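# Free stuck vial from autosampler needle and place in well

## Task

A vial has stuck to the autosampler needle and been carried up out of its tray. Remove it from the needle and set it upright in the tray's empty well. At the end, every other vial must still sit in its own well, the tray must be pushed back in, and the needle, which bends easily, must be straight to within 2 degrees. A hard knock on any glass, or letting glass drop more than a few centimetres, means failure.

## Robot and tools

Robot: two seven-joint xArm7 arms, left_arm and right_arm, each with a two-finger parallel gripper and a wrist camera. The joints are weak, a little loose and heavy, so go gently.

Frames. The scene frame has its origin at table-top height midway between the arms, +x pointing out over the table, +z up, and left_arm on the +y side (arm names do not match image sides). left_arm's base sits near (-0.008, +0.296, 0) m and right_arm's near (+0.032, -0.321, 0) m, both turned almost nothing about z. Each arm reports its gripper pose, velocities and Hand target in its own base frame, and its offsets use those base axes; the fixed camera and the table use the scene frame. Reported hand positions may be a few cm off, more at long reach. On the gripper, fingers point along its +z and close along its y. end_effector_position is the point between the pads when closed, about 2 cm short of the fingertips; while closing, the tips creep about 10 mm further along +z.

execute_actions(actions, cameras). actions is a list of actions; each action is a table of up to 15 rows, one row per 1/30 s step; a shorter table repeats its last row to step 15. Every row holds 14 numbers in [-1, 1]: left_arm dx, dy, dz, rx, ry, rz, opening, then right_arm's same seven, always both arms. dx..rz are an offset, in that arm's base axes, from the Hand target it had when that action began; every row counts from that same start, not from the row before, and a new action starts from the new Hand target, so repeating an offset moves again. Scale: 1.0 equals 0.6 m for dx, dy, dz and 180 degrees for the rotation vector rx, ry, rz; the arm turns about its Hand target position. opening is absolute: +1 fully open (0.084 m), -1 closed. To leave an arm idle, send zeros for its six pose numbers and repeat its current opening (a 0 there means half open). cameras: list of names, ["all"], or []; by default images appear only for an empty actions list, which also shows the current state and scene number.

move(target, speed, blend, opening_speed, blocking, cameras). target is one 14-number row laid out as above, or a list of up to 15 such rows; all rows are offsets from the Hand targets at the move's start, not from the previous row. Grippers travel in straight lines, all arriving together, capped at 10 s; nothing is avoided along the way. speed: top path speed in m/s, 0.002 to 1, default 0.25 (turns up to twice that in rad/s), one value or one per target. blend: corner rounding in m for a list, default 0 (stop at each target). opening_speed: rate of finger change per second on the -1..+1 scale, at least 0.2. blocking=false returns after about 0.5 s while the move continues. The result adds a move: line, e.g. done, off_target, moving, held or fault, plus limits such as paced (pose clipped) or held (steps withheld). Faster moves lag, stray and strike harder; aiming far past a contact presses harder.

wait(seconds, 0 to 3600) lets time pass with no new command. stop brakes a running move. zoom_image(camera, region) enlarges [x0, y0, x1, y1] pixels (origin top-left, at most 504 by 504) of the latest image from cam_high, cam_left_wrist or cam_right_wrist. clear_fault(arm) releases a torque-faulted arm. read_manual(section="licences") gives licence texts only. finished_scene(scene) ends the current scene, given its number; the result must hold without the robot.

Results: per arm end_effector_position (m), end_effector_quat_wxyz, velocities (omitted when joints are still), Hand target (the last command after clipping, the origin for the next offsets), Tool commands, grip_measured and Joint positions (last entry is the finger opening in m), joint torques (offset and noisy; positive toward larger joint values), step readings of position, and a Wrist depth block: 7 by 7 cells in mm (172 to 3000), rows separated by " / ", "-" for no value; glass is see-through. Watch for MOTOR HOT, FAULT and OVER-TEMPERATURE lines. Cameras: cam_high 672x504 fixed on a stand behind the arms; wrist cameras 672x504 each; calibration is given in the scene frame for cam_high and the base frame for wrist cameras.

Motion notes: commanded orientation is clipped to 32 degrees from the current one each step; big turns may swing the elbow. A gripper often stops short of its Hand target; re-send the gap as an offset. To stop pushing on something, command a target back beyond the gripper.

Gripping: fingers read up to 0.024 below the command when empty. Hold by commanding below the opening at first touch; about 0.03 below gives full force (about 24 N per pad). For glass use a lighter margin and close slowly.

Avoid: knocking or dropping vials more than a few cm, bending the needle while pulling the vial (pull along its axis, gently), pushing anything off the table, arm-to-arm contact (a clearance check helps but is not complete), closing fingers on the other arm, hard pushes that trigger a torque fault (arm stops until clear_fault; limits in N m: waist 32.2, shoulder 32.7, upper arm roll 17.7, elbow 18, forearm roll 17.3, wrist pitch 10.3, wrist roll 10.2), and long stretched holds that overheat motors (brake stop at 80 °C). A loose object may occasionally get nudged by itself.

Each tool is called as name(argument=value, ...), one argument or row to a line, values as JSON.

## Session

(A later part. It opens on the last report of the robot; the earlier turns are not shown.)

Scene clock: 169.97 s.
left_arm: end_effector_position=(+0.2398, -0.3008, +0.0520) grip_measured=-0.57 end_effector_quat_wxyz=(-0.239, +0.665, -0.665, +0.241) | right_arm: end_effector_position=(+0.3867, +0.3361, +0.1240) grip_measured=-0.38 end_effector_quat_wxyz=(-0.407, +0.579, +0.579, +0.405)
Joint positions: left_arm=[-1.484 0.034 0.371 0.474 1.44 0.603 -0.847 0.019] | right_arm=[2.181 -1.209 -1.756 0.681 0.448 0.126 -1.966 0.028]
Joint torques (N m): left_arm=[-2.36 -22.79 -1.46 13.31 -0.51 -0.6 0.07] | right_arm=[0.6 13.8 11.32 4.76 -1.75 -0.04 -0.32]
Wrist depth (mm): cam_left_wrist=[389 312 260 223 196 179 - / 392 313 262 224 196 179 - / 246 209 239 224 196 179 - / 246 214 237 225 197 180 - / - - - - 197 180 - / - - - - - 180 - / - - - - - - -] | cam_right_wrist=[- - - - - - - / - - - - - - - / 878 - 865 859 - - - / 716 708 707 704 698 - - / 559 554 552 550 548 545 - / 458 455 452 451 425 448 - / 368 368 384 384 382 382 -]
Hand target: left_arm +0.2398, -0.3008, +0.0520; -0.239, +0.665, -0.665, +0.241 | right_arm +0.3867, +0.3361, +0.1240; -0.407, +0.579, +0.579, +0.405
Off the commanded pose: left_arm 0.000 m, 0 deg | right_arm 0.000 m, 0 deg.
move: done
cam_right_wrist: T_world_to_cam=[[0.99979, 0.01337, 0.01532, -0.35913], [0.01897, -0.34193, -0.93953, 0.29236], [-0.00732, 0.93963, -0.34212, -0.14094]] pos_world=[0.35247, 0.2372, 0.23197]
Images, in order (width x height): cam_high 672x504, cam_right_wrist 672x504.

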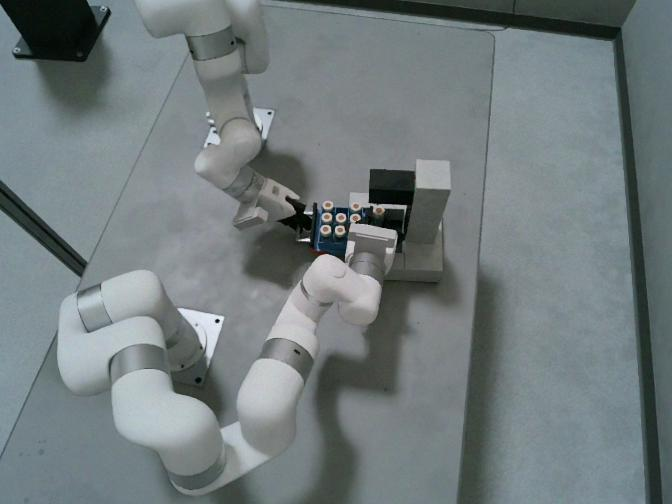

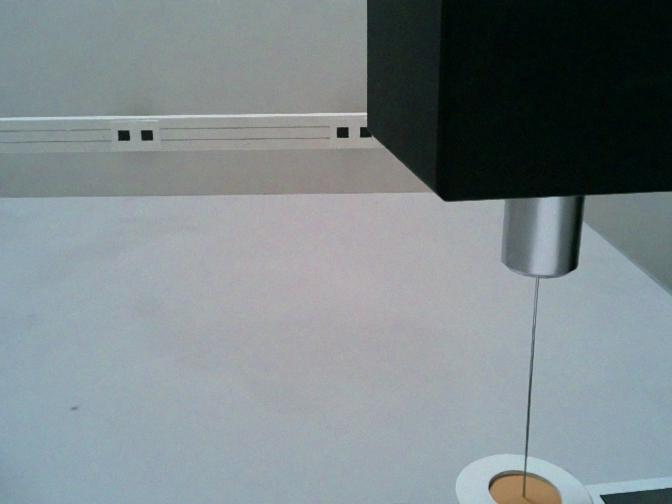

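move(
  target=[0,0,0,0,0,0,-0.55,0,0,-0.035,0,0,0,-0.6],
  cameras=["cam_right_wrist","cam_high"],
  speed=0.03,
)

zoom_image(
  camera="cam_right_wrist",
  region=[422, 304, 672, 504],
)

Scene clock: 173.00 s.
left_arm: end_effector_position=(+0.2397, -0.3008, +0.0520) grip_measured=-0.57 end_effector_quat_wxyz=(-0.239, +0.665, -0.665, +0.241) | right_arm: end_effector_position=(+0.3867, +0.3362, +0.1032) grip_measured=-0.38 end_effector_quat_wxyz=(-0.407, +0.578, +0.579, +0.405)
Joint positions: left_arm=[-1.484 0.034 0.371 0.474 1.44 0.603 -0.847 0.019] | right_arm=[2.204 -1.252 -1.805 0.694 0.431 0.11 -2.006 0.028]
Joint torques (N m): left_arm=[-0.21 -22.8 0.03 13.26 -0.3 -0.3 0.06] | right_arm=[3.27 14.58 -0.4 -0.22 -1.27 -3.32 -1.27]
Wrist depth (mm): cam_left_wrist=[390 312 260 223 195 178 - / 391 312 261 223 196 179 - / 245 210 240 224 196 179 - / 245 212 239 225 196 180 - / 302 - - - 197 180 - / - - - - - 180 - / - - - - - - -] | cam_right_wrist=[2068 - 2106 2056 - - - / 2099 - 2093 2112 2119 - - / 2192 2185 2185 924 921 914 - / 673 669 665 660 657 655 - / 522 518 518 515 511 509 - / 425 424 422 421 419 418 - / 343 342 358 357 355 354 232]
Hand target: left_arm +0.2398, -0.3008, +0.0520; -0.239, +0.665, -0.665, +0.241 | right_arm +0.3867, +0.3361, +0.1030; -0.407, +0.579, +0.579, +0.405
Off the commanded pose: left_arm 0.000 m, 0 deg | right_arm 0.000 m, 0 deg.
move: done
cam_right_wrist: T_world_to_cam=[[0.99979, 0.01346, 0.01561, -0.35899], [0.01927, -0.34172, -0.9396, 0.27258], [-0.00732, 0.93971, -0.34191, -0.14815]] pos_world=[0.35257, 0.2372, 0.21107]
Images, in order (width x height): cam_high 672x504, cam_right_wrist 672x504.

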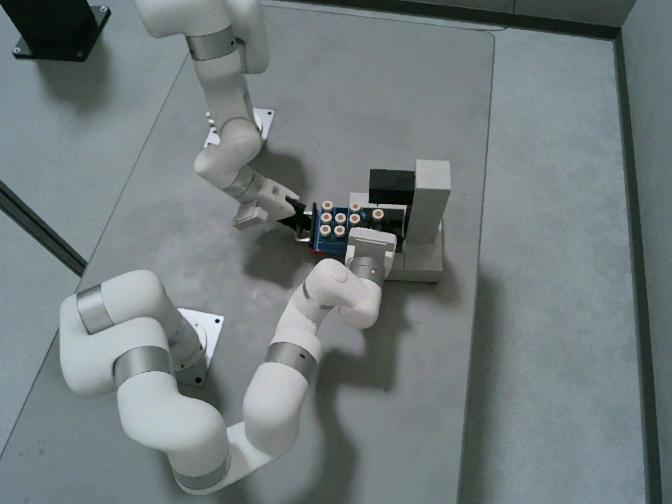

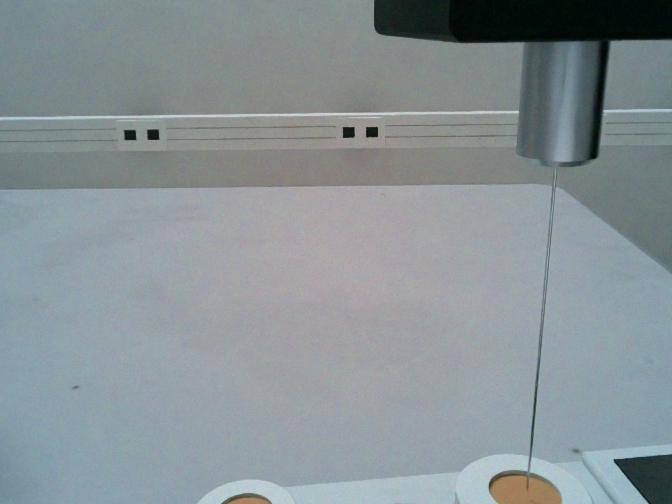

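Scaled by 2.016 from the camera's image (finer frame: 960x720).

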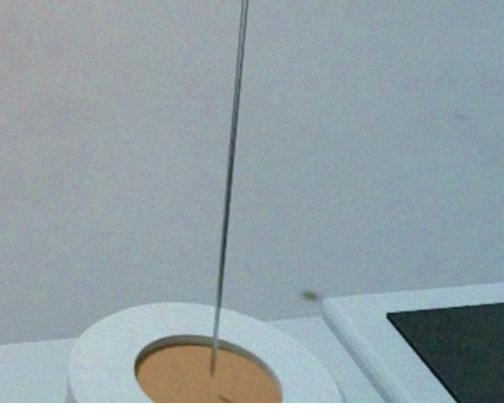

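move(
  target=[0,0,0,0,0,0,-0.55,0,0,0.01,0,0,0,-0.6],
  cameras=["cam_high"],
  speed=0.05,
)

zoom_image(
  camera="cam_high",
  region=[300, 180, 420, 300],
)

Scene clock: 177.70 s.
left_arm: end_effector_position=(+0.2398, -0.3008, +0.0520) grip_measured=-0.57 end_effector_quat_wxyz=(-0.239, +0.665, -0.665, +0.241) | right_arm: end_effector_position=(+0.3867, +0.3361, +0.1089) grip_measured=-0.38 end_effector_quat_wxyz=(-0.407, +0.579, +0.579, +0.405)
Joint positions: left_arm=[-1.484 0.034 0.371 0.474 1.44 0.603 -0.847 0.019] | right_arm=[2.197 -1.24 -1.791 0.69 0.436 0.114 -1.995 0.028]
Joint torques (N m): left_arm=[-0.3 -22.61 0.04 13.18 0.03 -0.1 0.07] | right_arm=[-0.11 25.68 20.41 1.12 -0.95 0.55 -0.14]
Wrist depth (mm): cam_left_wrist=[388 311 260 223 195 179 - / 391 313 261 224 195 179 - / 245 209 241 224 196 179 - / 245 212 238 225 196 180 - / 301 - - - 197 180 - / - - - - - 180 - / - - - - - - -] | cam_right_wrist=[- - - - - - - / 2106 2125 2112 2099 2099 - - / 920 913 910 907 899 897 - / 662 660 657 654 650 647 - / 518 516 514 513 511 509 - / 425 423 399 421 420 419 - / 342 343 359 357 357 356 235]
Hand target: left_arm +0.2398, -0.3008, +0.0520; -0.239, +0.665, -0.665, +0.241 | right_arm +0.3867, +0.3361, +0.1090; -0.407, +0.579, +0.579, +0.405
Off the commanded pose: left_arm 0.000 m, 0 deg | right_arm 0.000 m, 0 deg.
move: done

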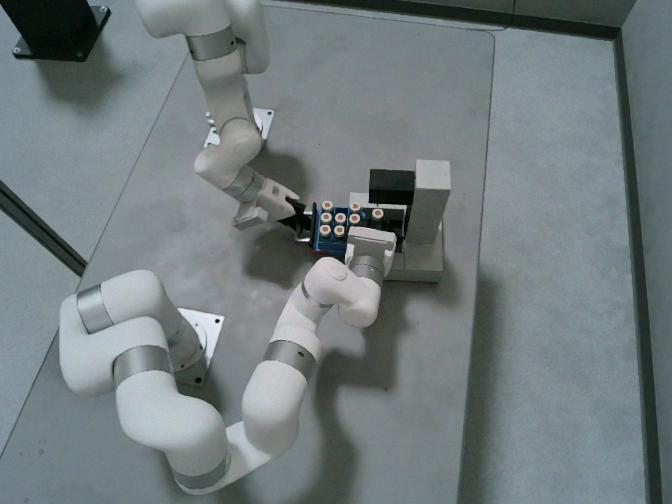

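Scaled by 4.200 from the camera's image (finer frame: 960x720).

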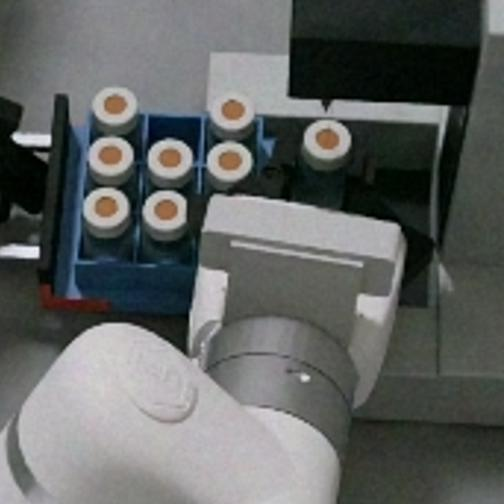

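move(
  target=[
    [0,0,0,0,0,0,-0.55,0,0,0.018,0,0,0,-0.6],
    [0,0,0,0,0,0,-0.55,0,0,0.018,0,0,0,-0.15],
    [0,0,0,0,0,0,-0.55,0,0,0.043,0,0,0,-0.15],
    [0,0,0,0,0,0,-0.55,0,0,0.043,0,0,0,-0.6],
  ],
  cameras=["cam_high","cam_right_wrist"],
  speed=0.04,
  opening_speed=0.3,
)

zoom_image(
  camera="cam_high",
  region=[350, 180, 410, 240],
)

Scene clock: 187.53 s.
left_arm: end_effector_position=(+0.2398, -0.3008, +0.0520) grip_measured=-0.57 end_effector_quat_wxyz=(-0.239, +0.665, -0.665, +0.241) | right_arm: end_effector_position=(+0.3867, +0.3361, +0.1348) grip_measured=-0.39 end_effector_quat_wxyz=(-0.407, +0.579, +0.579, +0.405)
Joint positions: left_arm=[-1.484 0.034 0.371 0.474 1.44 0.603 -0.847 0.019] | right_arm=[2.169 -1.187 -1.73 0.675 0.456 0.136 -1.946 0.027]
Joint torques (N m): left_arm=[-0.14 -22.56 -0.09 13.13 -0.06 -0.12 0.15] | right_arm=[-0.08 24.75 19.67 2.06 -0.91 0.27 -0.23]
Wrist depth (mm): cam_left_wrist=[388 312 260 223 195 179 - / 391 313 260 224 196 179 - / 245 210 241 224 196 179 - / 245 212 239 225 197 180 - / 301 - - - 197 180 - / - - - - - 180 - / - - - - - - -] | cam_right_wrist=[- - - - - - - / - - - - - - - / - - - - - - - / - - - - - - - / 577 577 575 574 574 - - / 473 473 474 472 446 446 - / 382 383 382 382 382 381 382]
Hand target: left_arm +0.2398, -0.3008, +0.0520; -0.239, +0.665, -0.665, +0.241 | right_arm +0.3867, +0.3361, +0.1348; -0.407, +0.579, +0.579, +0.405
Off the commanded pose: left_arm 0.000 m, 0 deg | right_arm 0.000 m, 0 deg.
move: done
cam_right_wrist: T_world_to_cam=[[0.99979, 0.01337, 0.01532, -0.35929], [0.01897, -0.34193, -0.93953, 0.30241], [-0.00732, 0.93963, -0.34212, -0.13727]] pos_world=[0.35247, 0.2372, 0.24267]

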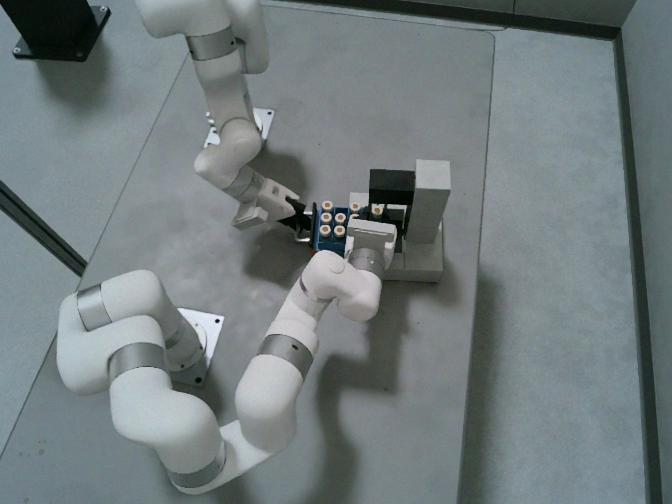

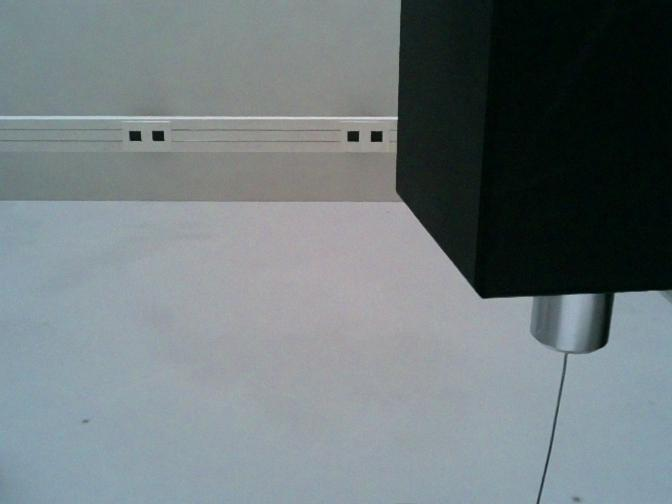

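Scaled by 8.400 from the camera's image (finer frame: 960x720).

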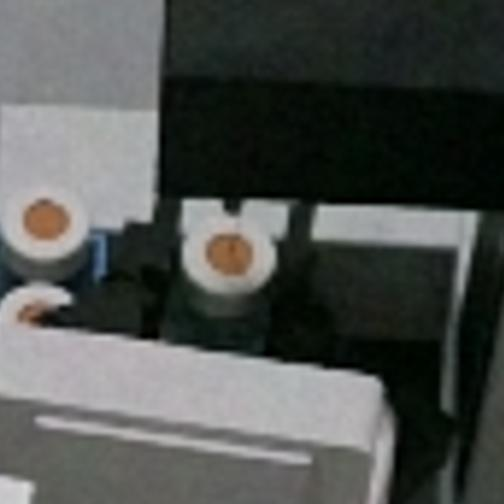

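zoom_image(
  camera="cam_right_wrist",
  region=[472, 284, 672, 504],
)

zoom_image(
  camera="cam_high",
  region=[362, 190, 392, 220],
)

Scaled by 2.291 from the camera's image (finer frame: 960x720).

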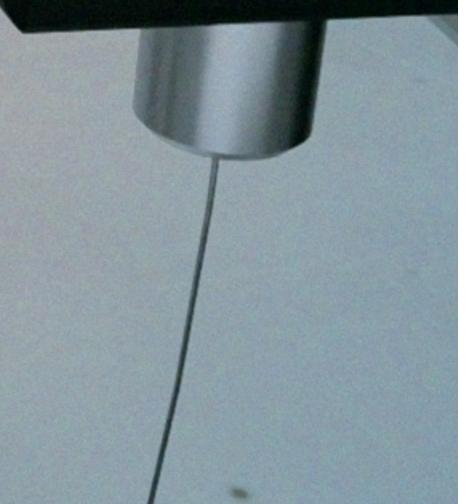

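Scaled by 16.800 from the camera's image (finer frame: 960x720).

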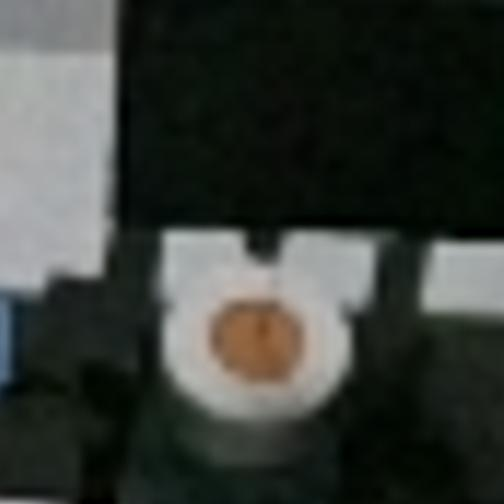

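move(
  target=[0,0,0,0,0,0,-0.55,0.007,0,0,0,0,0,-0.6],
  cameras=["cam_right_wrist"],
  speed=0.03,
)

zoom_image(
  camera="cam_right_wrist",
  region=[472, 284, 672, 504],
)

Scene clock: 196.70 s.
left_arm: end_effector_position=(+0.2398, -0.3008, +0.0520) grip_measured=-0.57 end_effector_quat_wxyz=(-0.239, +0.665, -0.665, +0.241) | right_arm: end_effector_position=(+0.3909, +0.3361, +0.1348) grip_measured=-0.39 end_effector_quat_wxyz=(-0.407, +0.579, +0.579, +0.405)
Joint positions: left_arm=[-1.484 0.034 0.371 0.474 1.44 0.603 -0.847 0.019] | right_arm=[2.175 -1.185 -1.735 0.69 0.455 0.145 -1.944 0.027]
Joint torques (N m): left_arm=[-0.21 -22.61 -0.01 13.16 -0.01 -0.22 0.14] | right_arm=[0.58 25.09 11.12 5.35 -1.66 0.23 -0.12]
Wrist depth (mm): cam_left_wrist=[389 312 260 223 195 179 - / 391 313 261 224 196 179 - / 245 209 241 224 196 179 - / 245 212 239 225 197 180 - / 302 - - - 197 180 - / - - - - - 180 - / - - - - - - -] | cam_right_wrist=[- - - - - - - / - - - - - - - / - - - - - - - / - - - - - - - / 574 575 576 574 575 - - / 473 472 446 472 446 446 - / 382 382 381 382 382 382 -]
Hand target: left_arm +0.2398, -0.3008, +0.0520; -0.239, +0.665, -0.665, +0.241 | right_arm +0.3909, +0.3361, +0.1348; -0.407, +0.579, +0.579, +0.405
Off the commanded pose: left_arm 0.000 m, 0 deg | right_arm 0.000 m, 0 deg.
move: done
cam_right_wrist: T_world_to_cam=[[0.99979, 0.01337, 0.01532, -0.36349], [0.01897, -0.34193, -0.93953, 0.30234], [-0.00732, 0.93963, -0.34212, -0.13724]] pos_world=[0.35667, 0.2372, 0.24267]

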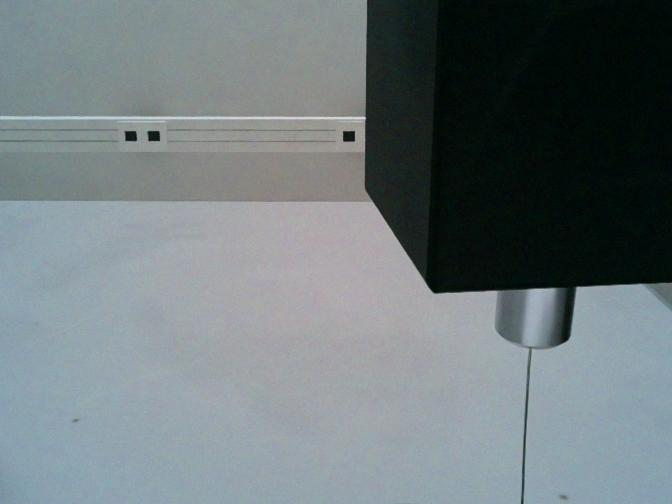

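Scaled by 2.291 from the camera's image (finer frame: 960x720).

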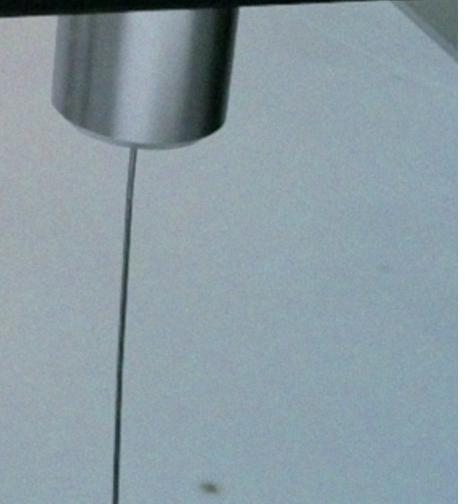

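move(
  target=[
    [0,0,0,0,0,0,-0.55,-0.001,0,-0.025,0,0,0,-0.6],
    [0,0,0,0,0,0,-0.55,-0.001,0,-0.042,0,0,0,-0.6],
  ],
  cameras=["cam_right_wrist","cam_high"],
  speed=0.03,
)

zoom_image(
  camera="cam_right_wrist",
  region=[472, 284, 672, 504],
)

zoom_image(
  camera="cam_high",
  region=[350, 180, 410, 240],
)

Scene clock: 201.77 s.
left_arm: end_effector_position=(+0.2398, -0.3008, +0.0520) grip_measured=-0.57 end_effector_quat_wxyz=(-0.239, +0.665, -0.665, +0.241) | right_arm: end_effector_position=(+0.3903, +0.3361, +0.1096) grip_measured=-0.39 end_effector_quat_wxyz=(-0.407, +0.579, +0.579, +0.405)
Joint positions: left_arm=[-1.484 0.034 0.371 0.474 1.44 0.603 -0.847 0.019] | right_arm=[2.202 -1.236 -1.793 0.701 0.435 0.123 -1.992 0.027]
Joint torques (N m): left_arm=[-0.28 -22.44 -0.06 13.1 -0.1 -0.26 0.13] | right_arm=[0.68 14.12 11.48 3.99 -1.77 0.11 -0.38]
Wrist depth (mm): cam_left_wrist=[389 312 260 223 195 179 - / 391 313 261 223 196 179 - / 244 210 241 224 196 179 - / 245 212 238 224 197 180 - / 302 - - - 197 180 - / - - - - - 180 - / - - - - - - -] | cam_right_wrist=[- - - - - - - / 2093 2106 2106 2119 - - - / 929 916 918 912 801 - - / 671 667 659 658 653 652 - / 521 520 518 514 511 511 - / 427 425 401 423 421 397 - / 346 344 343 343 357 244 236]
Hand target: left_arm +0.2398, -0.3008, +0.0520; -0.239, +0.665, -0.665, +0.241 | right_arm +0.3903, +0.3361, +0.1096; -0.407, +0.579, +0.579, +0.405
Off the commanded pose: left_arm 0.000 m, 0 deg | right_arm 0.000 m, 0 deg.
move: done
cam_right_wrist: T_world_to_cam=[[0.99979, 0.01337, 0.01532, -0.36251], [0.01897, -0.34193, -0.93953, 0.27876], [-0.00732, 0.93963, -0.34212, -0.14583]] pos_world=[0.35607, 0.2372, 0.21757]
Images, in order (width x height): cam_high 672x504, cam_right_wrist 672x504.

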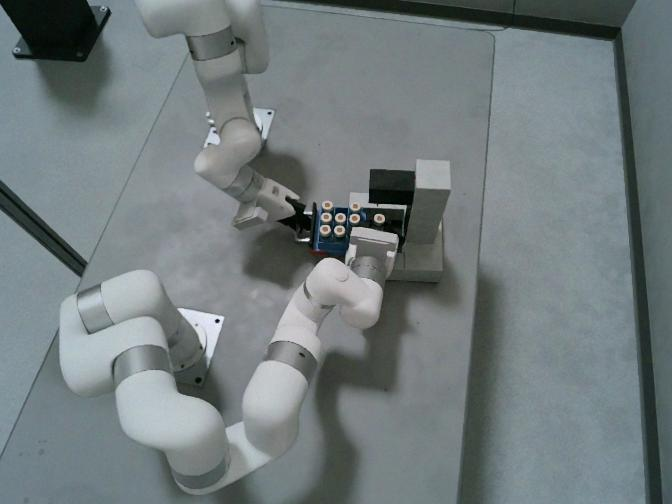

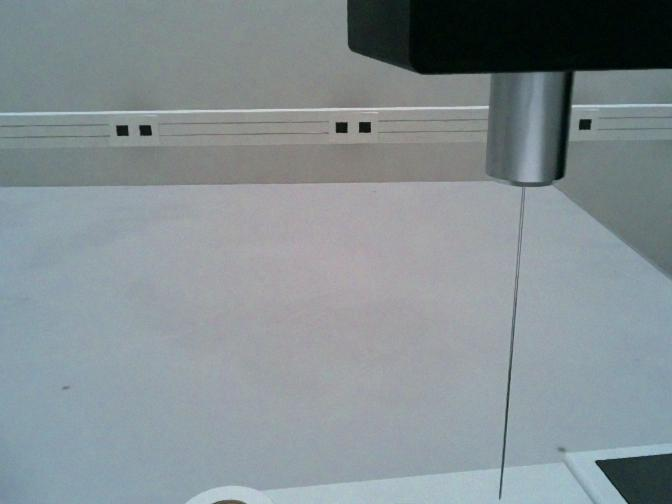

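Scaled by 2.291 from the camera's image (finer frame: 960x720).

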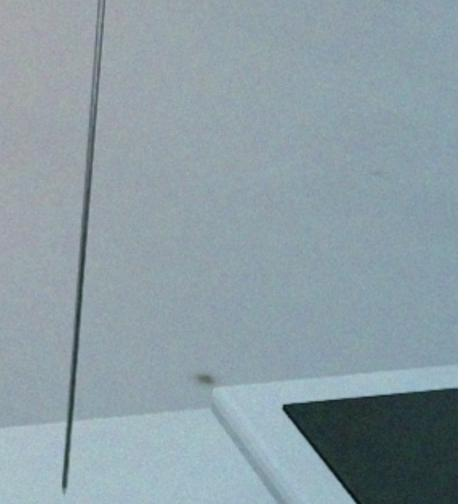

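Scaled by 8.400 from the camera's image (finer frame: 960x720).

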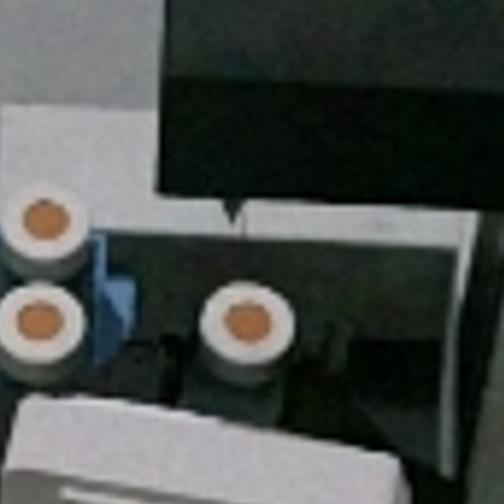

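move(
  target=[
    [-0.01,0,0.012,0,0,0,-0.3,0,-0.055,0,0,0,0,-0.6],
    [-0.15,0,0.18,0,0,0,-0.3,0,-0.055,0.1,0,0,0,-0.6],
    [-0.25,0.1,0.35,0,0,0,-0.3,0,-0.35,0.1,0,0,0,-0.6],
  ],
  cameras=["all"],
  speed=[0.06,0.1,0.15],
)

Scene clock: 212.23 s.
left_arm: end_effector_position=(+0.0898, -0.2408, +0.2620) grip_measured=-0.32 end_effector_quat_wxyz=(-0.239, +0.665, -0.665, +0.241) | right_arm: end_effector_position=(+0.3903, +0.1261, +0.1695) grip_measured=-0.39 end_effector_quat_wxyz=(-0.407, +0.579, +0.579, +0.405)
Joint positions: left_arm=[-1.8 -0.797 -0.032 0.45 0.65 1.47 -0.392 0.03] | right_arm=[1.503 -1.006 -1.669 0.676 0.297 0.787 -1.921 0.027]
Joint torques (N m): left_arm=[-0.54 -4.78 -0.33 25.55 0.53 -0.3 0.28] | right_arm=[-0.2 20.52 17.34 8.17 -0.27 0.33 -0.03]
Wrist depth (mm): cam_left_wrist=[1480 663 583 503 443 394 356 / 1483 665 561 486 442 393 356 / 1449 549 460 403 430 395 355 / 366 508 435 390 419 396 356 / 1411 539 471 437 430 396 356 / 1516 668 561 487 443 395 357 / 1523 699 565 506 444 385 358] | cam_right_wrist=[2271 2264 2257 2235 299 300 273 / 2309 2325 2309 280 282 285 282 / 2405 2364 2422 1050 291 310 292 / 852 855 856 855 854 348 301 / 667 668 666 665 665 352 312 / 547 338 338 416 428 356 326 / 375 329 337 342 429 364 335]
Hand target: left_arm +0.0898, -0.2408, +0.2620; -0.239, +0.665, -0.665, +0.241 | right_arm +0.3903, +0.1261, +0.1696; -0.407, +0.579, +0.579, +0.405
Off the commanded pose: left_arm 0.000 m, 0 deg | right_arm 0.000 m, 0 deg.
move: done
cam_left_wrist: T_world_to_cam=[[-0.7613, -0.01816, -0.64814, 0.26693], [-0.00857, 0.9998, -0.01796, 0.3175], [0.64834, -0.00812, -0.76131, 0.26547]] pos_world=[0.03382, -0.31044, 0.38082]
cam_right_wrist: T_world_to_cam=[[0.9998, 0.01331, 0.01513, -0.36056], [0.01877, -0.34194, -0.93954, 0.26331], [-0.00733, 0.93963, -0.34212, 0.07198]] pos_world=[0.35607, 0.0272, 0.27747]

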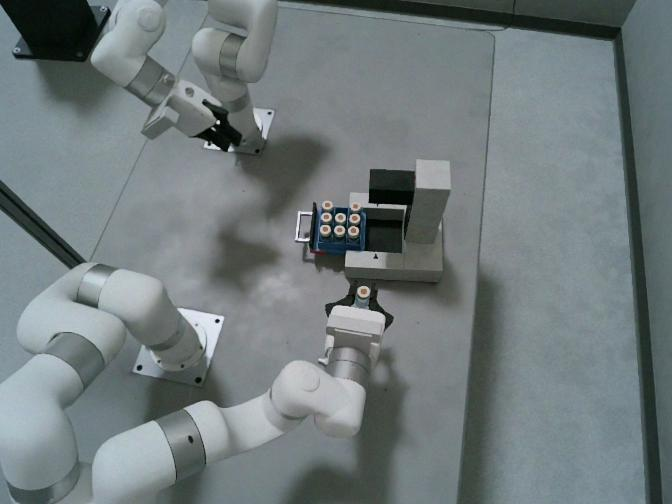

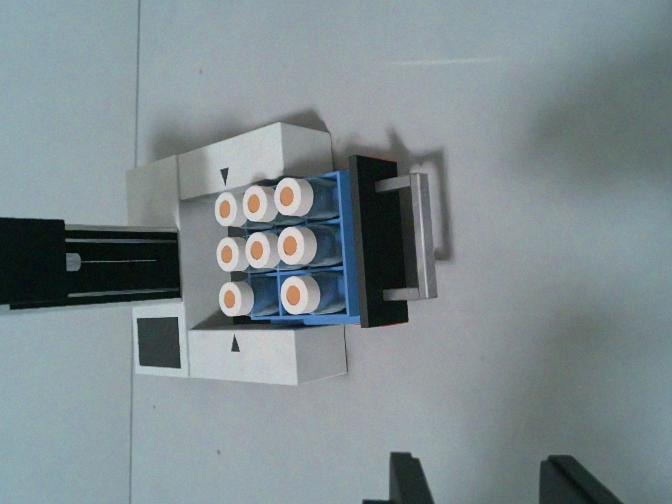

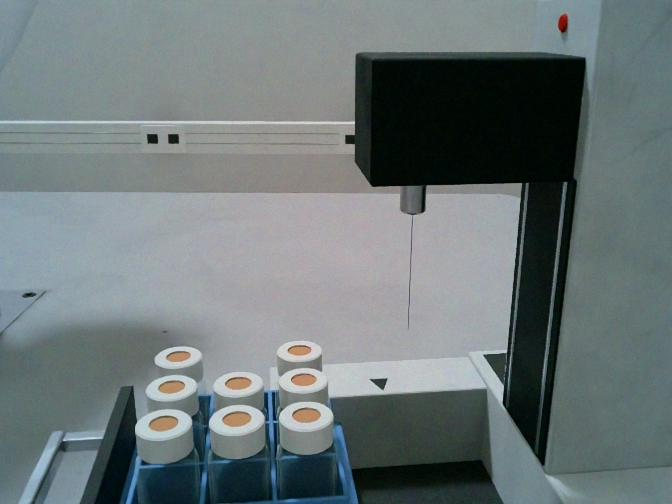

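move(
  target=[0,0,0,0,0,0,-0.3,0,0,-0.17,0,0,0,-0.6],
  speed=0.12,
  cameras=["cam_high","cam_right_wrist"],
)

zoom_image(
  camera="cam_high",
  region=[330, 260, 410, 340],
)

Scene clock: 219.13 s.
left_arm: end_effector_position=(+0.0898, -0.2408, +0.2620) grip_measured=-0.32 end_effector_quat_wxyz=(-0.239, +0.665, -0.665, +0.241) | right_arm: end_effector_position=(+0.3903, +0.1261, +0.0676) grip_measured=-0.39 end_effector_quat_wxyz=(-0.407, +0.579, +0.579, +0.405)
Joint positions: left_arm=[-1.8 -0.797 -0.032 0.45 0.65 1.47 -0.392 0.03] | right_arm=[1.687 -1.12 -1.965 0.722 0.216 0.673 -2.085 0.027]
Joint torques (N m): left_arm=[-0.57 -4.8 -0.27 25.54 0.58 -0.31 0.19] | right_arm=[0.37 13.91 9.94 3.79 -0.38 0.35 -0.34]
Wrist depth (mm): cam_left_wrist=[1480 664 542 503 442 395 356 / 1490 662 565 486 443 395 356 / 1468 550 459 404 429 395 356 / 365 506 437 391 417 394 356 / 1422 537 472 436 431 395 356 / 1509 665 565 488 443 395 357 / 1529 700 563 505 444 384 357] | cam_right_wrist=[2264 2249 2242 2249 2249 325 275 / 2294 2286 2294 2264 2257 329 285 / 903 331 309 769 766 335 295 / 332 298 303 374 396 346 305 / 276 272 274 278 402 278 267 / 270 278 275 237 241 243 249 / 283 283 269 244 248 254 260]
Hand target: left_arm +0.0898, -0.2408, +0.2620; -0.239, +0.665, -0.665, +0.241 | right_arm +0.3903, +0.1261, +0.0676; -0.407, +0.579, +0.579, +0.405
Off the commanded pose: left_arm 0.000 m, 0 deg | right_arm 0.000 m, 0 deg.
move: done
cam_right_wrist: T_world_to_cam=[[0.99979, 0.01337, 0.01532, -0.35905], [0.01897, -0.34193, -0.93953, 0.1674], [-0.00732, 0.93963, -0.34212, 0.03708]] pos_world=[0.35607, 0.0272, 0.17547]

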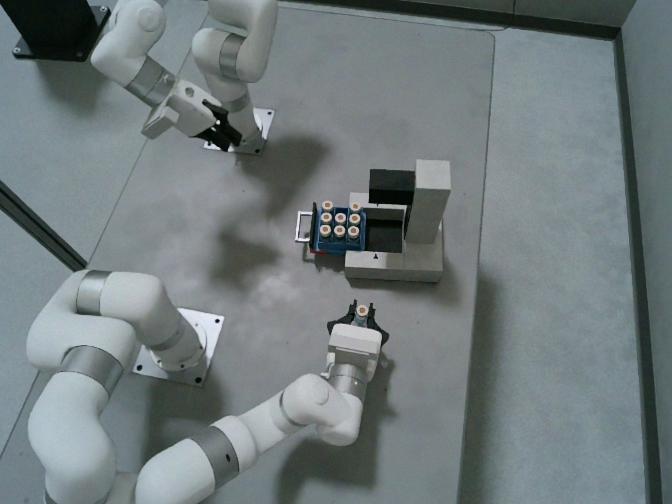

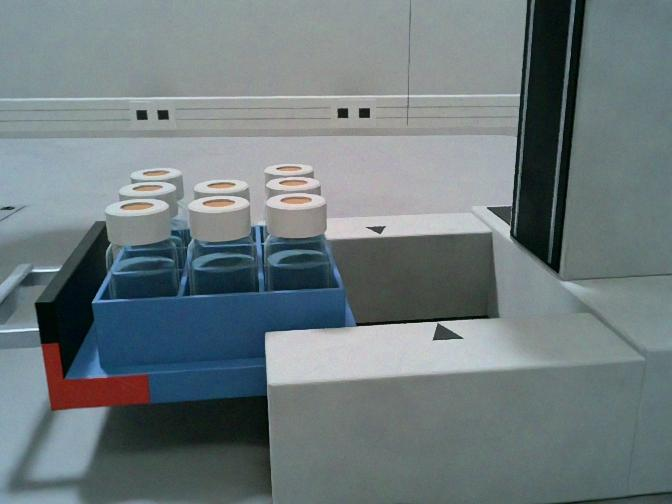

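Scaled by 6.300 from the camera's image (finer frame: 960x720).

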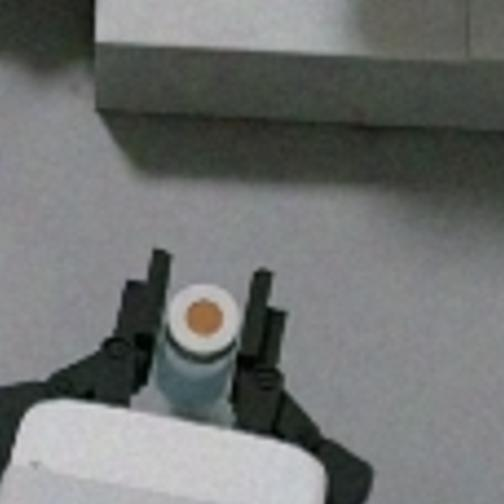

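move(
  target=[0,0,0,0,0,0,-0.3,0,0,-0.01,0,0,0,-0.6],
  speed=0.02,
)

move(
  target=[0,0,0,0,0,0,-0.3,0,0,-0.007,0,0,0,-0.6],
  speed=0.02,
  cameras=["cam_high"],
)

zoom_image(
  camera="cam_high",
  region=[330, 260, 410, 340],
)

Scene clock: 221.67 s.
left_arm: end_effector_position=(+0.0898, -0.2408, +0.2620) grip_measured=-0.32 end_effector_quat_wxyz=(-0.239, +0.665, -0.665, +0.241) | right_arm: end_effector_position=(+0.3903, +0.1261, +0.0616) grip_measured=-0.39 end_effector_quat_wxyz=(-0.407, +0.579, +0.579, +0.405)
Joint positions: left_arm=[-1.8 -0.797 -0.032 0.45 0.65 1.47 -0.392 0.03] | right_arm=[1.698 -1.129 -1.981 0.728 0.211 0.667 -2.094 0.027]
Joint torques (N m): left_arm=[-0.6 -4.75 -0.29 25.59 0.53 -0.27 0.17] | right_arm=[0.67 14.21 10.08 3.47 -0.28 0.16 -0.35]
Wrist depth (mm): cam_left_wrist=[1490 665 542 501 442 394 356 / 1474 664 560 487 443 394 356 / 1452 552 459 403 429 395 356 / 365 508 435 389 418 395 356 / 1422 539 470 437 430 396 356 / 1516 667 564 490 445 396 357 / 1523 698 566 506 444 385 356] | cam_right_wrist=[2242 2264 2242 2257 2264 322 277 / 2286 2286 2294 2257 2286 326 287 / - 280 277 742 739 331 298 / 297 327 333 383 395 341 304 / 262 272 275 264 264 263 259 / 303 302 274 236 240 246 251 / 273 273 260 246 250 256 259]
Hand target: left_arm +0.0898, -0.2408, +0.2620; -0.239, +0.665, -0.665, +0.241 | right_arm +0.3903, +0.1261, +0.0616; -0.407, +0.579, +0.579, +0.405
Off the commanded pose: left_arm 0.000 m, 0 deg | right_arm 0.000 m, 0 deg.
move: done

Scene clock: 222.20 s.
left_arm: end_effector_position=(+0.0898, -0.2408, +0.2620) grip_measured=-0.32 end_effector_quat_wxyz=(-0.239, +0.665, -0.665, +0.241) | right_arm: end_effector_position=(+0.3903, +0.1261, +0.0574) grip_measured=-0.39 end_effector_quat_wxyz=(-0.407, +0.579, +0.579, +0.405)
Joint positions: left_arm=[-1.8 -0.797 -0.032 0.45 0.65 1.47 -0.392 0.03] | right_arm=[1.705 -1.136 -1.992 0.732 0.208 0.663 -2.1 0.027]
Joint torques (N m): left_arm=[-0.54 -4.72 -0.26 25.53 0.53 -0.35 0.24] | right_arm=[0.84 14.49 10.19 3.44 -0.57 0.22 -0.32]
Wrist depth (mm): cam_left_wrist=[1474 662 541 504 442 394 355 / 1468 662 562 486 442 394 355 / 1452 549 458 403 429 395 355 / 365 508 435 391 418 394 357 / 1431 538 472 437 429 395 356 / 1516 667 562 488 443 396 356 / 1543 700 564 504 442 385 357] | cam_right_wrist=[2249 2242 2257 2249 2271 321 277 / 2286 2302 2286 2279 2271 326 287 / - 268 273 403 723 331 298 / 298 295 303 344 396 340 305 / 262 272 274 254 253 252 252 / 295 311 274 237 240 246 252 / 266 265 253 246 250 253 260]
Hand target: left_arm +0.0898, -0.2408, +0.2620; -0.239, +0.665, -0.665, +0.241 | right_arm +0.3903, +0.1261, +0.0574; -0.407, +0.579, +0.579, +0.405
Off the commanded pose: left_arm 0.000 m, 0 deg | right_arm 0.000 m, 0 deg.
move: done

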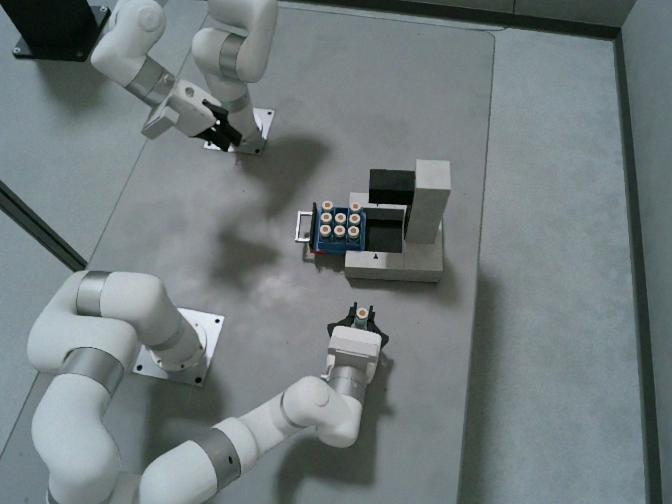

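Scaled by 6.300 from the camera's image (finer frame: 960x720).

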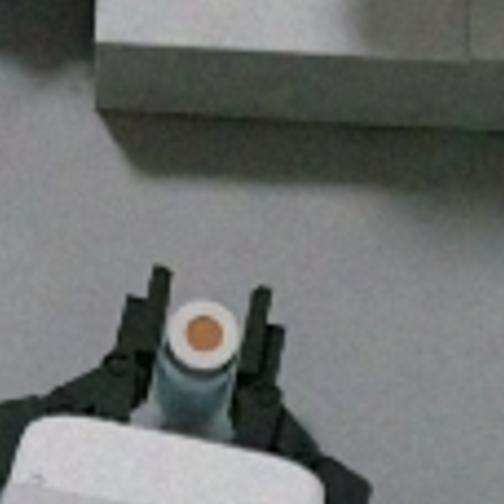

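move(
  target=[0,0,0,0,0,0,-0.3,0,0,-0.008,0,0,0,-0.6],
  speed=0.02,
)

move(
  target=[0,0,0,0,0,0,-0.3,0,0,-0.008,0,0,0,-0.6],
  speed=0.02,
)

zoom_image(
  camera="cam_high",
  region=[345, 300, 385, 340],
)

Scene clock: 224.50 s.
left_arm: end_effector_position=(+0.0898, -0.2408, +0.2620) grip_measured=-0.32 end_effector_quat_wxyz=(-0.239, +0.665, -0.665, +0.241) | right_arm: end_effector_position=(+0.3903, +0.1261, +0.0526) grip_measured=-0.39 end_effector_quat_wxyz=(-0.407, +0.579, +0.579, +0.405)
Joint positions: left_arm=[-1.8 -0.797 -0.032 0.45 0.65 1.47 -0.392 0.03] | right_arm=[1.713 -1.144 -2.005 0.737 0.203 0.659 -2.107 0.027]
Joint torques (N m): left_arm=[-0.6 -4.69 -0.26 25.58 0.64 -0.29 0.17] | right_arm=[0.62 14.1 9.99 3.28 -0.44 0.31 -0.24]
Wrist depth (mm): cam_left_wrist=[1477 661 541 501 442 394 356 / 1483 665 562 486 443 395 355 / 1455 550 459 404 431 394 356 / 364 508 436 391 418 395 356 / 1437 539 470 437 429 393 356 / 1519 665 565 490 442 394 357 / 1526 698 563 505 443 386 357] | cam_right_wrist=[2242 2271 2286 2249 2271 321 277 / 2279 2294 2317 2242 2249 325 288 / 632 292 280 701 389 331 298 / 265 294 301 330 396 340 295 / 262 270 272 242 241 241 243 / 303 302 273 236 240 246 252 / 258 258 246 245 247 253 255]
Hand target: left_arm +0.0898, -0.2408, +0.2620; -0.239, +0.665, -0.665, +0.241 | right_arm +0.3903, +0.1261, +0.0526; -0.407, +0.579, +0.579, +0.405
Off the commanded pose: left_arm 0.000 m, 0 deg | right_arm 0.000 m, 0 deg.
move: done

Scene clock: 225.07 s.
left_arm: end_effector_position=(+0.0898, -0.2408, +0.2620) grip_measured=-0.32 end_effector_quat_wxyz=(-0.239, +0.665, -0.665, +0.241) | right_arm: end_effector_position=(+0.3902, +0.1262, +0.0479) grip_measured=-0.39 end_effector_quat_wxyz=(-0.407, +0.578, +0.579, +0.405)
Joint positions: left_arm=[-1.8 -0.797 -0.032 0.45 0.65 1.47 -0.392 0.03] | right_arm=[1.721 -1.151 -2.017 0.742 0.199 0.655 -2.113 0.027]
Joint torques (N m): left_arm=[-0.56 -4.65 -0.32 25.62 0.69 -0.3 0.2] | right_arm=[3.05 16.71 0.66 4.77 -3.42 -6.36 -0.35]
Wrist depth (mm): cam_left_wrist=[1474 661 540 502 441 395 356 / 1493 660 562 486 442 395 356 / 1462 549 459 403 430 394 356 / 364 508 435 389 418 395 356 / 1425 539 472 437 430 395 355 / 1516 667 564 489 443 396 356 / 1526 695 563 505 444 384 358] | cam_right_wrist=[2249 2257 2271 2235 2271 309 275 / 2294 2279 2294 2271 2279 312 284 / 711 321 346 384 713 352 294 / 278 269 298 298 392 358 295 / 262 268 272 238 238 238 239 / 298 298 298 233 237 242 246 / 254 254 254 242 244 249 254]
Hand target: left_arm +0.0898, -0.2408, +0.2620; -0.239, +0.665, -0.665, +0.241 | right_arm +0.3903, +0.1261, +0.0478; -0.407, +0.579, +0.579, +0.405
Off the commanded pose: left_arm 0.000 m, 0 deg | right_arm 0.000 m, 0 deg.
move: done

Scaled by 12.600 from the camera's image (finer frame: 960x720).
This view is cut from an older image: the scene may have changed since it was taken.

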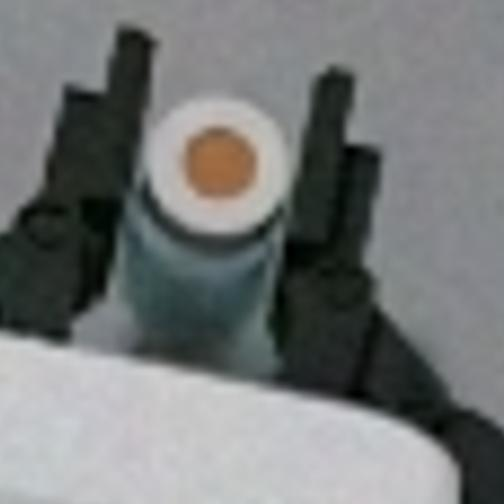

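move(
  target=[
    [0,0,0,0,0,0,-0.3,0,0,0.002,0,0,0,-0.6],
    [0,0,0,0,0,0,-0.3,0,0,0.002,0,0,0,0.15],
    [0,0,0,0,0,0,-0.3,0,-0.14,0.05,0,0,0,0.15],
  ],
  speed=0.08,
  opening_speed=0.5,
  cameras=["cam_high","cam_right_wrist"],
)

zoom_image(
  camera="cam_high",
  region=[330, 260, 410, 340],
)

Scene clock: 230.77 s.
left_arm: end_effector_position=(+0.0898, -0.2408, +0.2620) grip_measured=-0.32 end_effector_quat_wxyz=(-0.239, +0.665, -0.665, +0.241) | right_arm: end_effector_position=(+0.3903, +0.0421, +0.0778) grip_measured=+0.14 end_effector_quat_wxyz=(-0.407, +0.579, +0.579, +0.405)
Joint positions: left_arm=[-1.8 -0.797 -0.032 0.45 0.65 1.47 -0.392 0.03] | right_arm=[1.553 -1.065 -1.984 0.836 0.173 0.925 -2.101 0.05]
Joint torques (N m): left_arm=[-0.61 -4.69 -0.18 25.52 0.6 -0.36 0.13] | right_arm=[-0.13 28.58 17.47 5.67 0.04 0.72 -0.13]
Wrist depth (mm): cam_left_wrist=[1487 664 560 500 442 394 356 / 1490 662 562 488 442 394 355 / 1458 550 458 403 430 395 356 / 364 506 436 391 417 394 355 / 1431 538 472 438 430 394 356 / 1509 665 564 488 442 395 356 / 1509 697 561 505 443 385 356] | cam_right_wrist=[2340 2340 2348 2340 2340 372 356 / 2389 2389 2348 2333 2372 374 373 / 769 400 420 786 792 381 385 / 510 354 358 360 476 385 374 / 436 358 360 320 322 327 334 / 359 340 342 325 331 337 343 / 290 292 292 293 280 295 295]
Hand target: left_arm +0.0898, -0.2408, +0.2620; -0.239, +0.665, -0.665, +0.241 | right_arm +0.3903, +0.0421, +0.0778; -0.407, +0.579, +0.579, +0.405
Off the commanded pose: left_arm 0.000 m, 0 deg | right_arm 0.000 m, 0 deg.
move: done
cam_right_wrist: T_world_to_cam=[[0.99979, 0.01347, 0.01529, -0.35807], [0.01897, -0.34193, -0.93953, 0.14826], [-0.00742, 0.93963, -0.34212, 0.11954]] pos_world=[0.35607, -0.0568, 0.18567]

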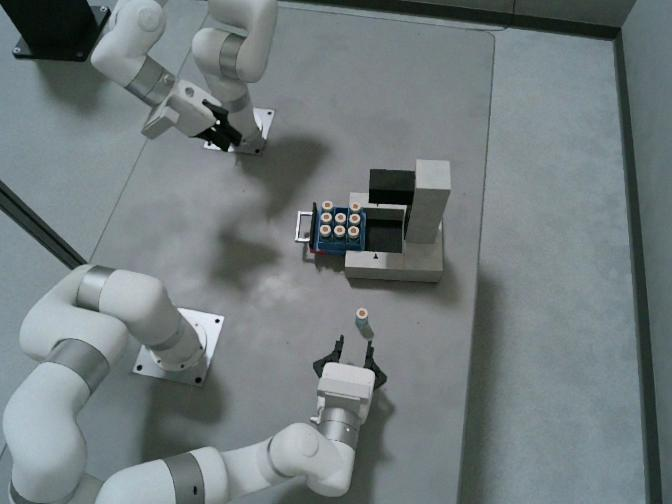

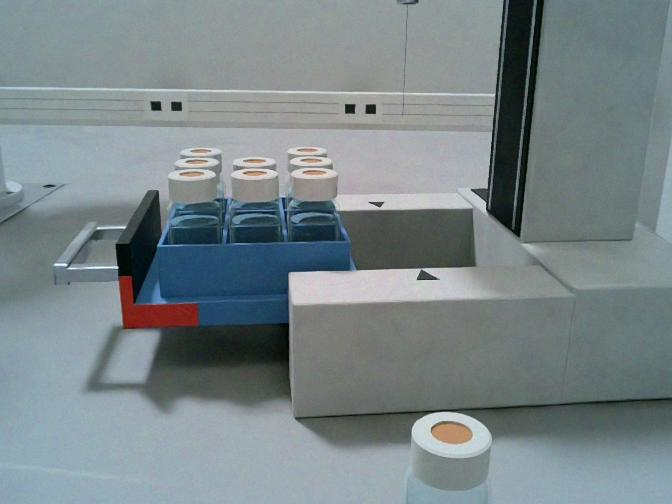

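Scaled by 6.300 from the camera's image (finer frame: 960x720).

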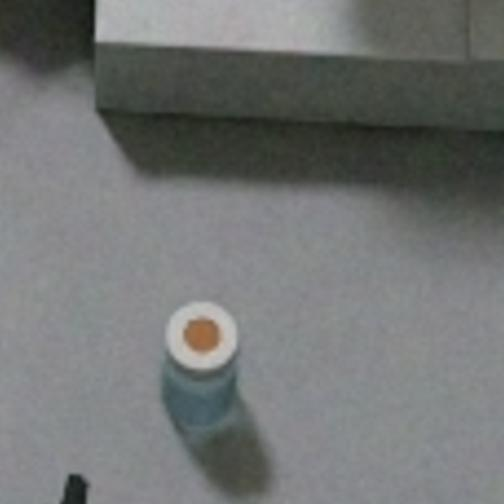

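move(
  target=[
    [0,0,0,0,0,0,-0.3,0,0,0.17,0,0,0,0.1],
    [0,0,0,0,0,0,-0.3,0,0.145,0.13,-0.302,-0.302,0.431,0.1],
  ],
  speed=[0.2,0.25],
  cameras=["all"],
)

zoom_image(
  camera="cam_high",
  region=[320, 250, 420, 350],
)

Scene clock: 242.43 s.
left_arm: end_effector_position=(+0.0898, -0.2408, +0.2620) grip_measured=-0.32 end_effector_quat_wxyz=(-0.239, +0.665, -0.665, +0.241) | right_arm: end_effector_position=(+0.3903, +0.1291, +0.1558) grip_measured=+0.09 end_effector_quat_wxyz=(-0.001, +0.000, +1.000, -0.001)
Joint positions: left_arm=[-1.8 -0.797 -0.032 0.45 0.65 1.47 -0.392 0.03] | right_arm=[1.73 -0.488 -1.324 0.811 -0.565 1.02 -2.383 0.048]
Joint torques (N m): left_arm=[-0.63 -4.42 -0.3 25.59 0.74 -0.46 0.1] | right_arm=[0.06 7.53 10.32 9.12 0 -2.45 -0.15]
Wrist depth (mm): cam_left_wrist=[1400 664 560 505 443 394 356 / 1480 664 560 488 442 395 355 / 1449 549 460 403 430 395 356 / 365 508 437 390 418 395 357 / 1428 537 471 436 431 395 357 / 1513 663 561 486 445 395 356 / 1526 700 565 505 444 386 357] | cam_right_wrist=[290 289 288 287 287 286 286 / 288 288 287 287 286 285 284 / 287 287 286 285 285 284 284 / 286 286 285 285 284 283 283 / 285 285 284 284 283 282 282 / 284 284 283 283 283 282 281 / 284 283 283 282 222 281 280]
Hand target: left_arm +0.0898, -0.2408, +0.2620; -0.239, +0.665, -0.665, +0.241 | right_arm +0.3903, +0.1291, +0.1558; -0.001, +0.000, +1.000, -0.001
Off the commanded pose: left_arm 0.000 m, 0 deg | right_arm 0.000 m, 0 deg.
move: done
cam_left_wrist: T_world_to_cam=[[-0.7613, -0.01816, -0.64814, 0.26693], [-0.0085, 0.9998, -0.01803, 0.31753], [0.64834, -0.00822, -0.76131, 0.26544]] pos_world=[0.03382, -0.31044, 0.38082]
cam_right_wrist: T_world_to_cam=[[-0.01886, 0.9998, -0.00724, -0.0867], [0.99982, 0.01887, 0.00046, -0.32449], [0.0006, -0.00723, -0.99997, 0.28608]] pos_world=[0.32262, 0.09487, 0.28559]

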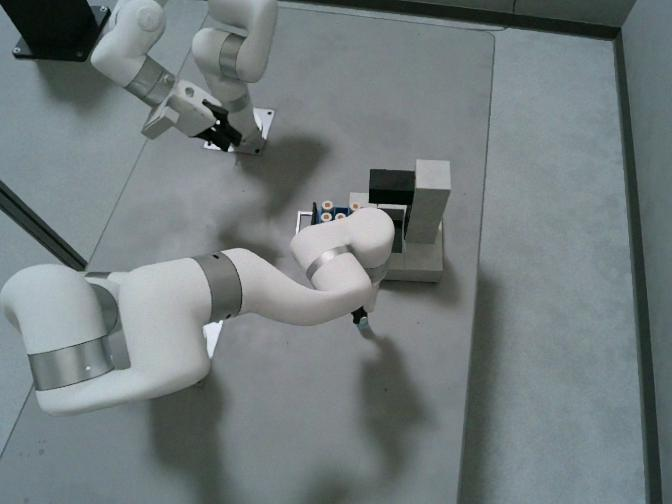

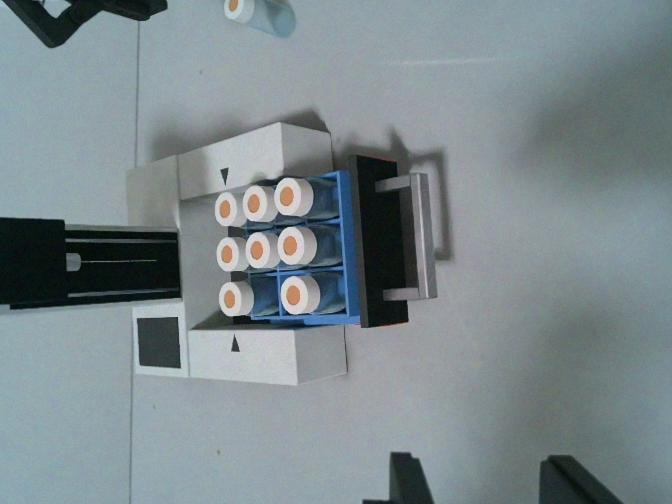

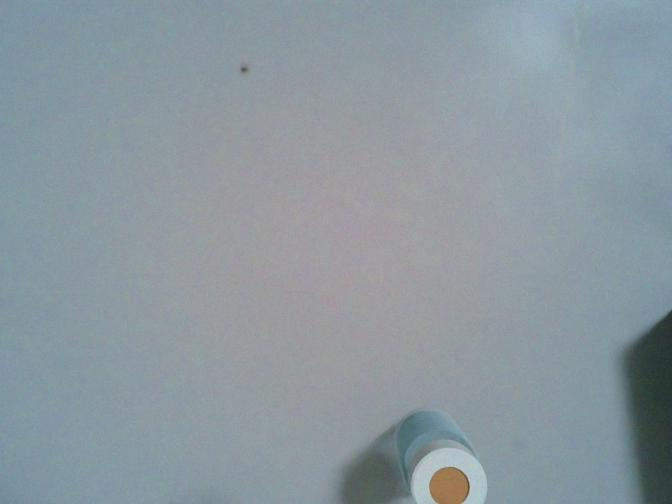

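Scaled by 5.040 from the camera's image (finer frame: 960x720).

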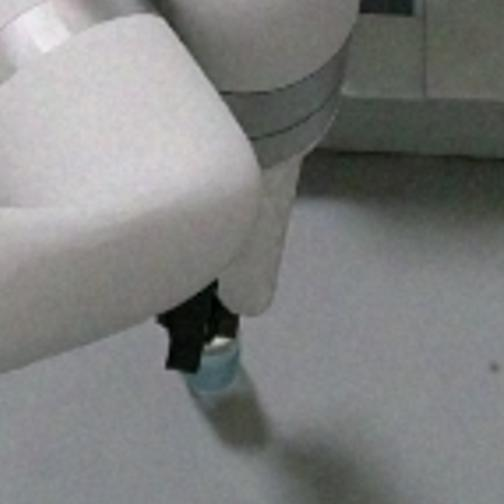

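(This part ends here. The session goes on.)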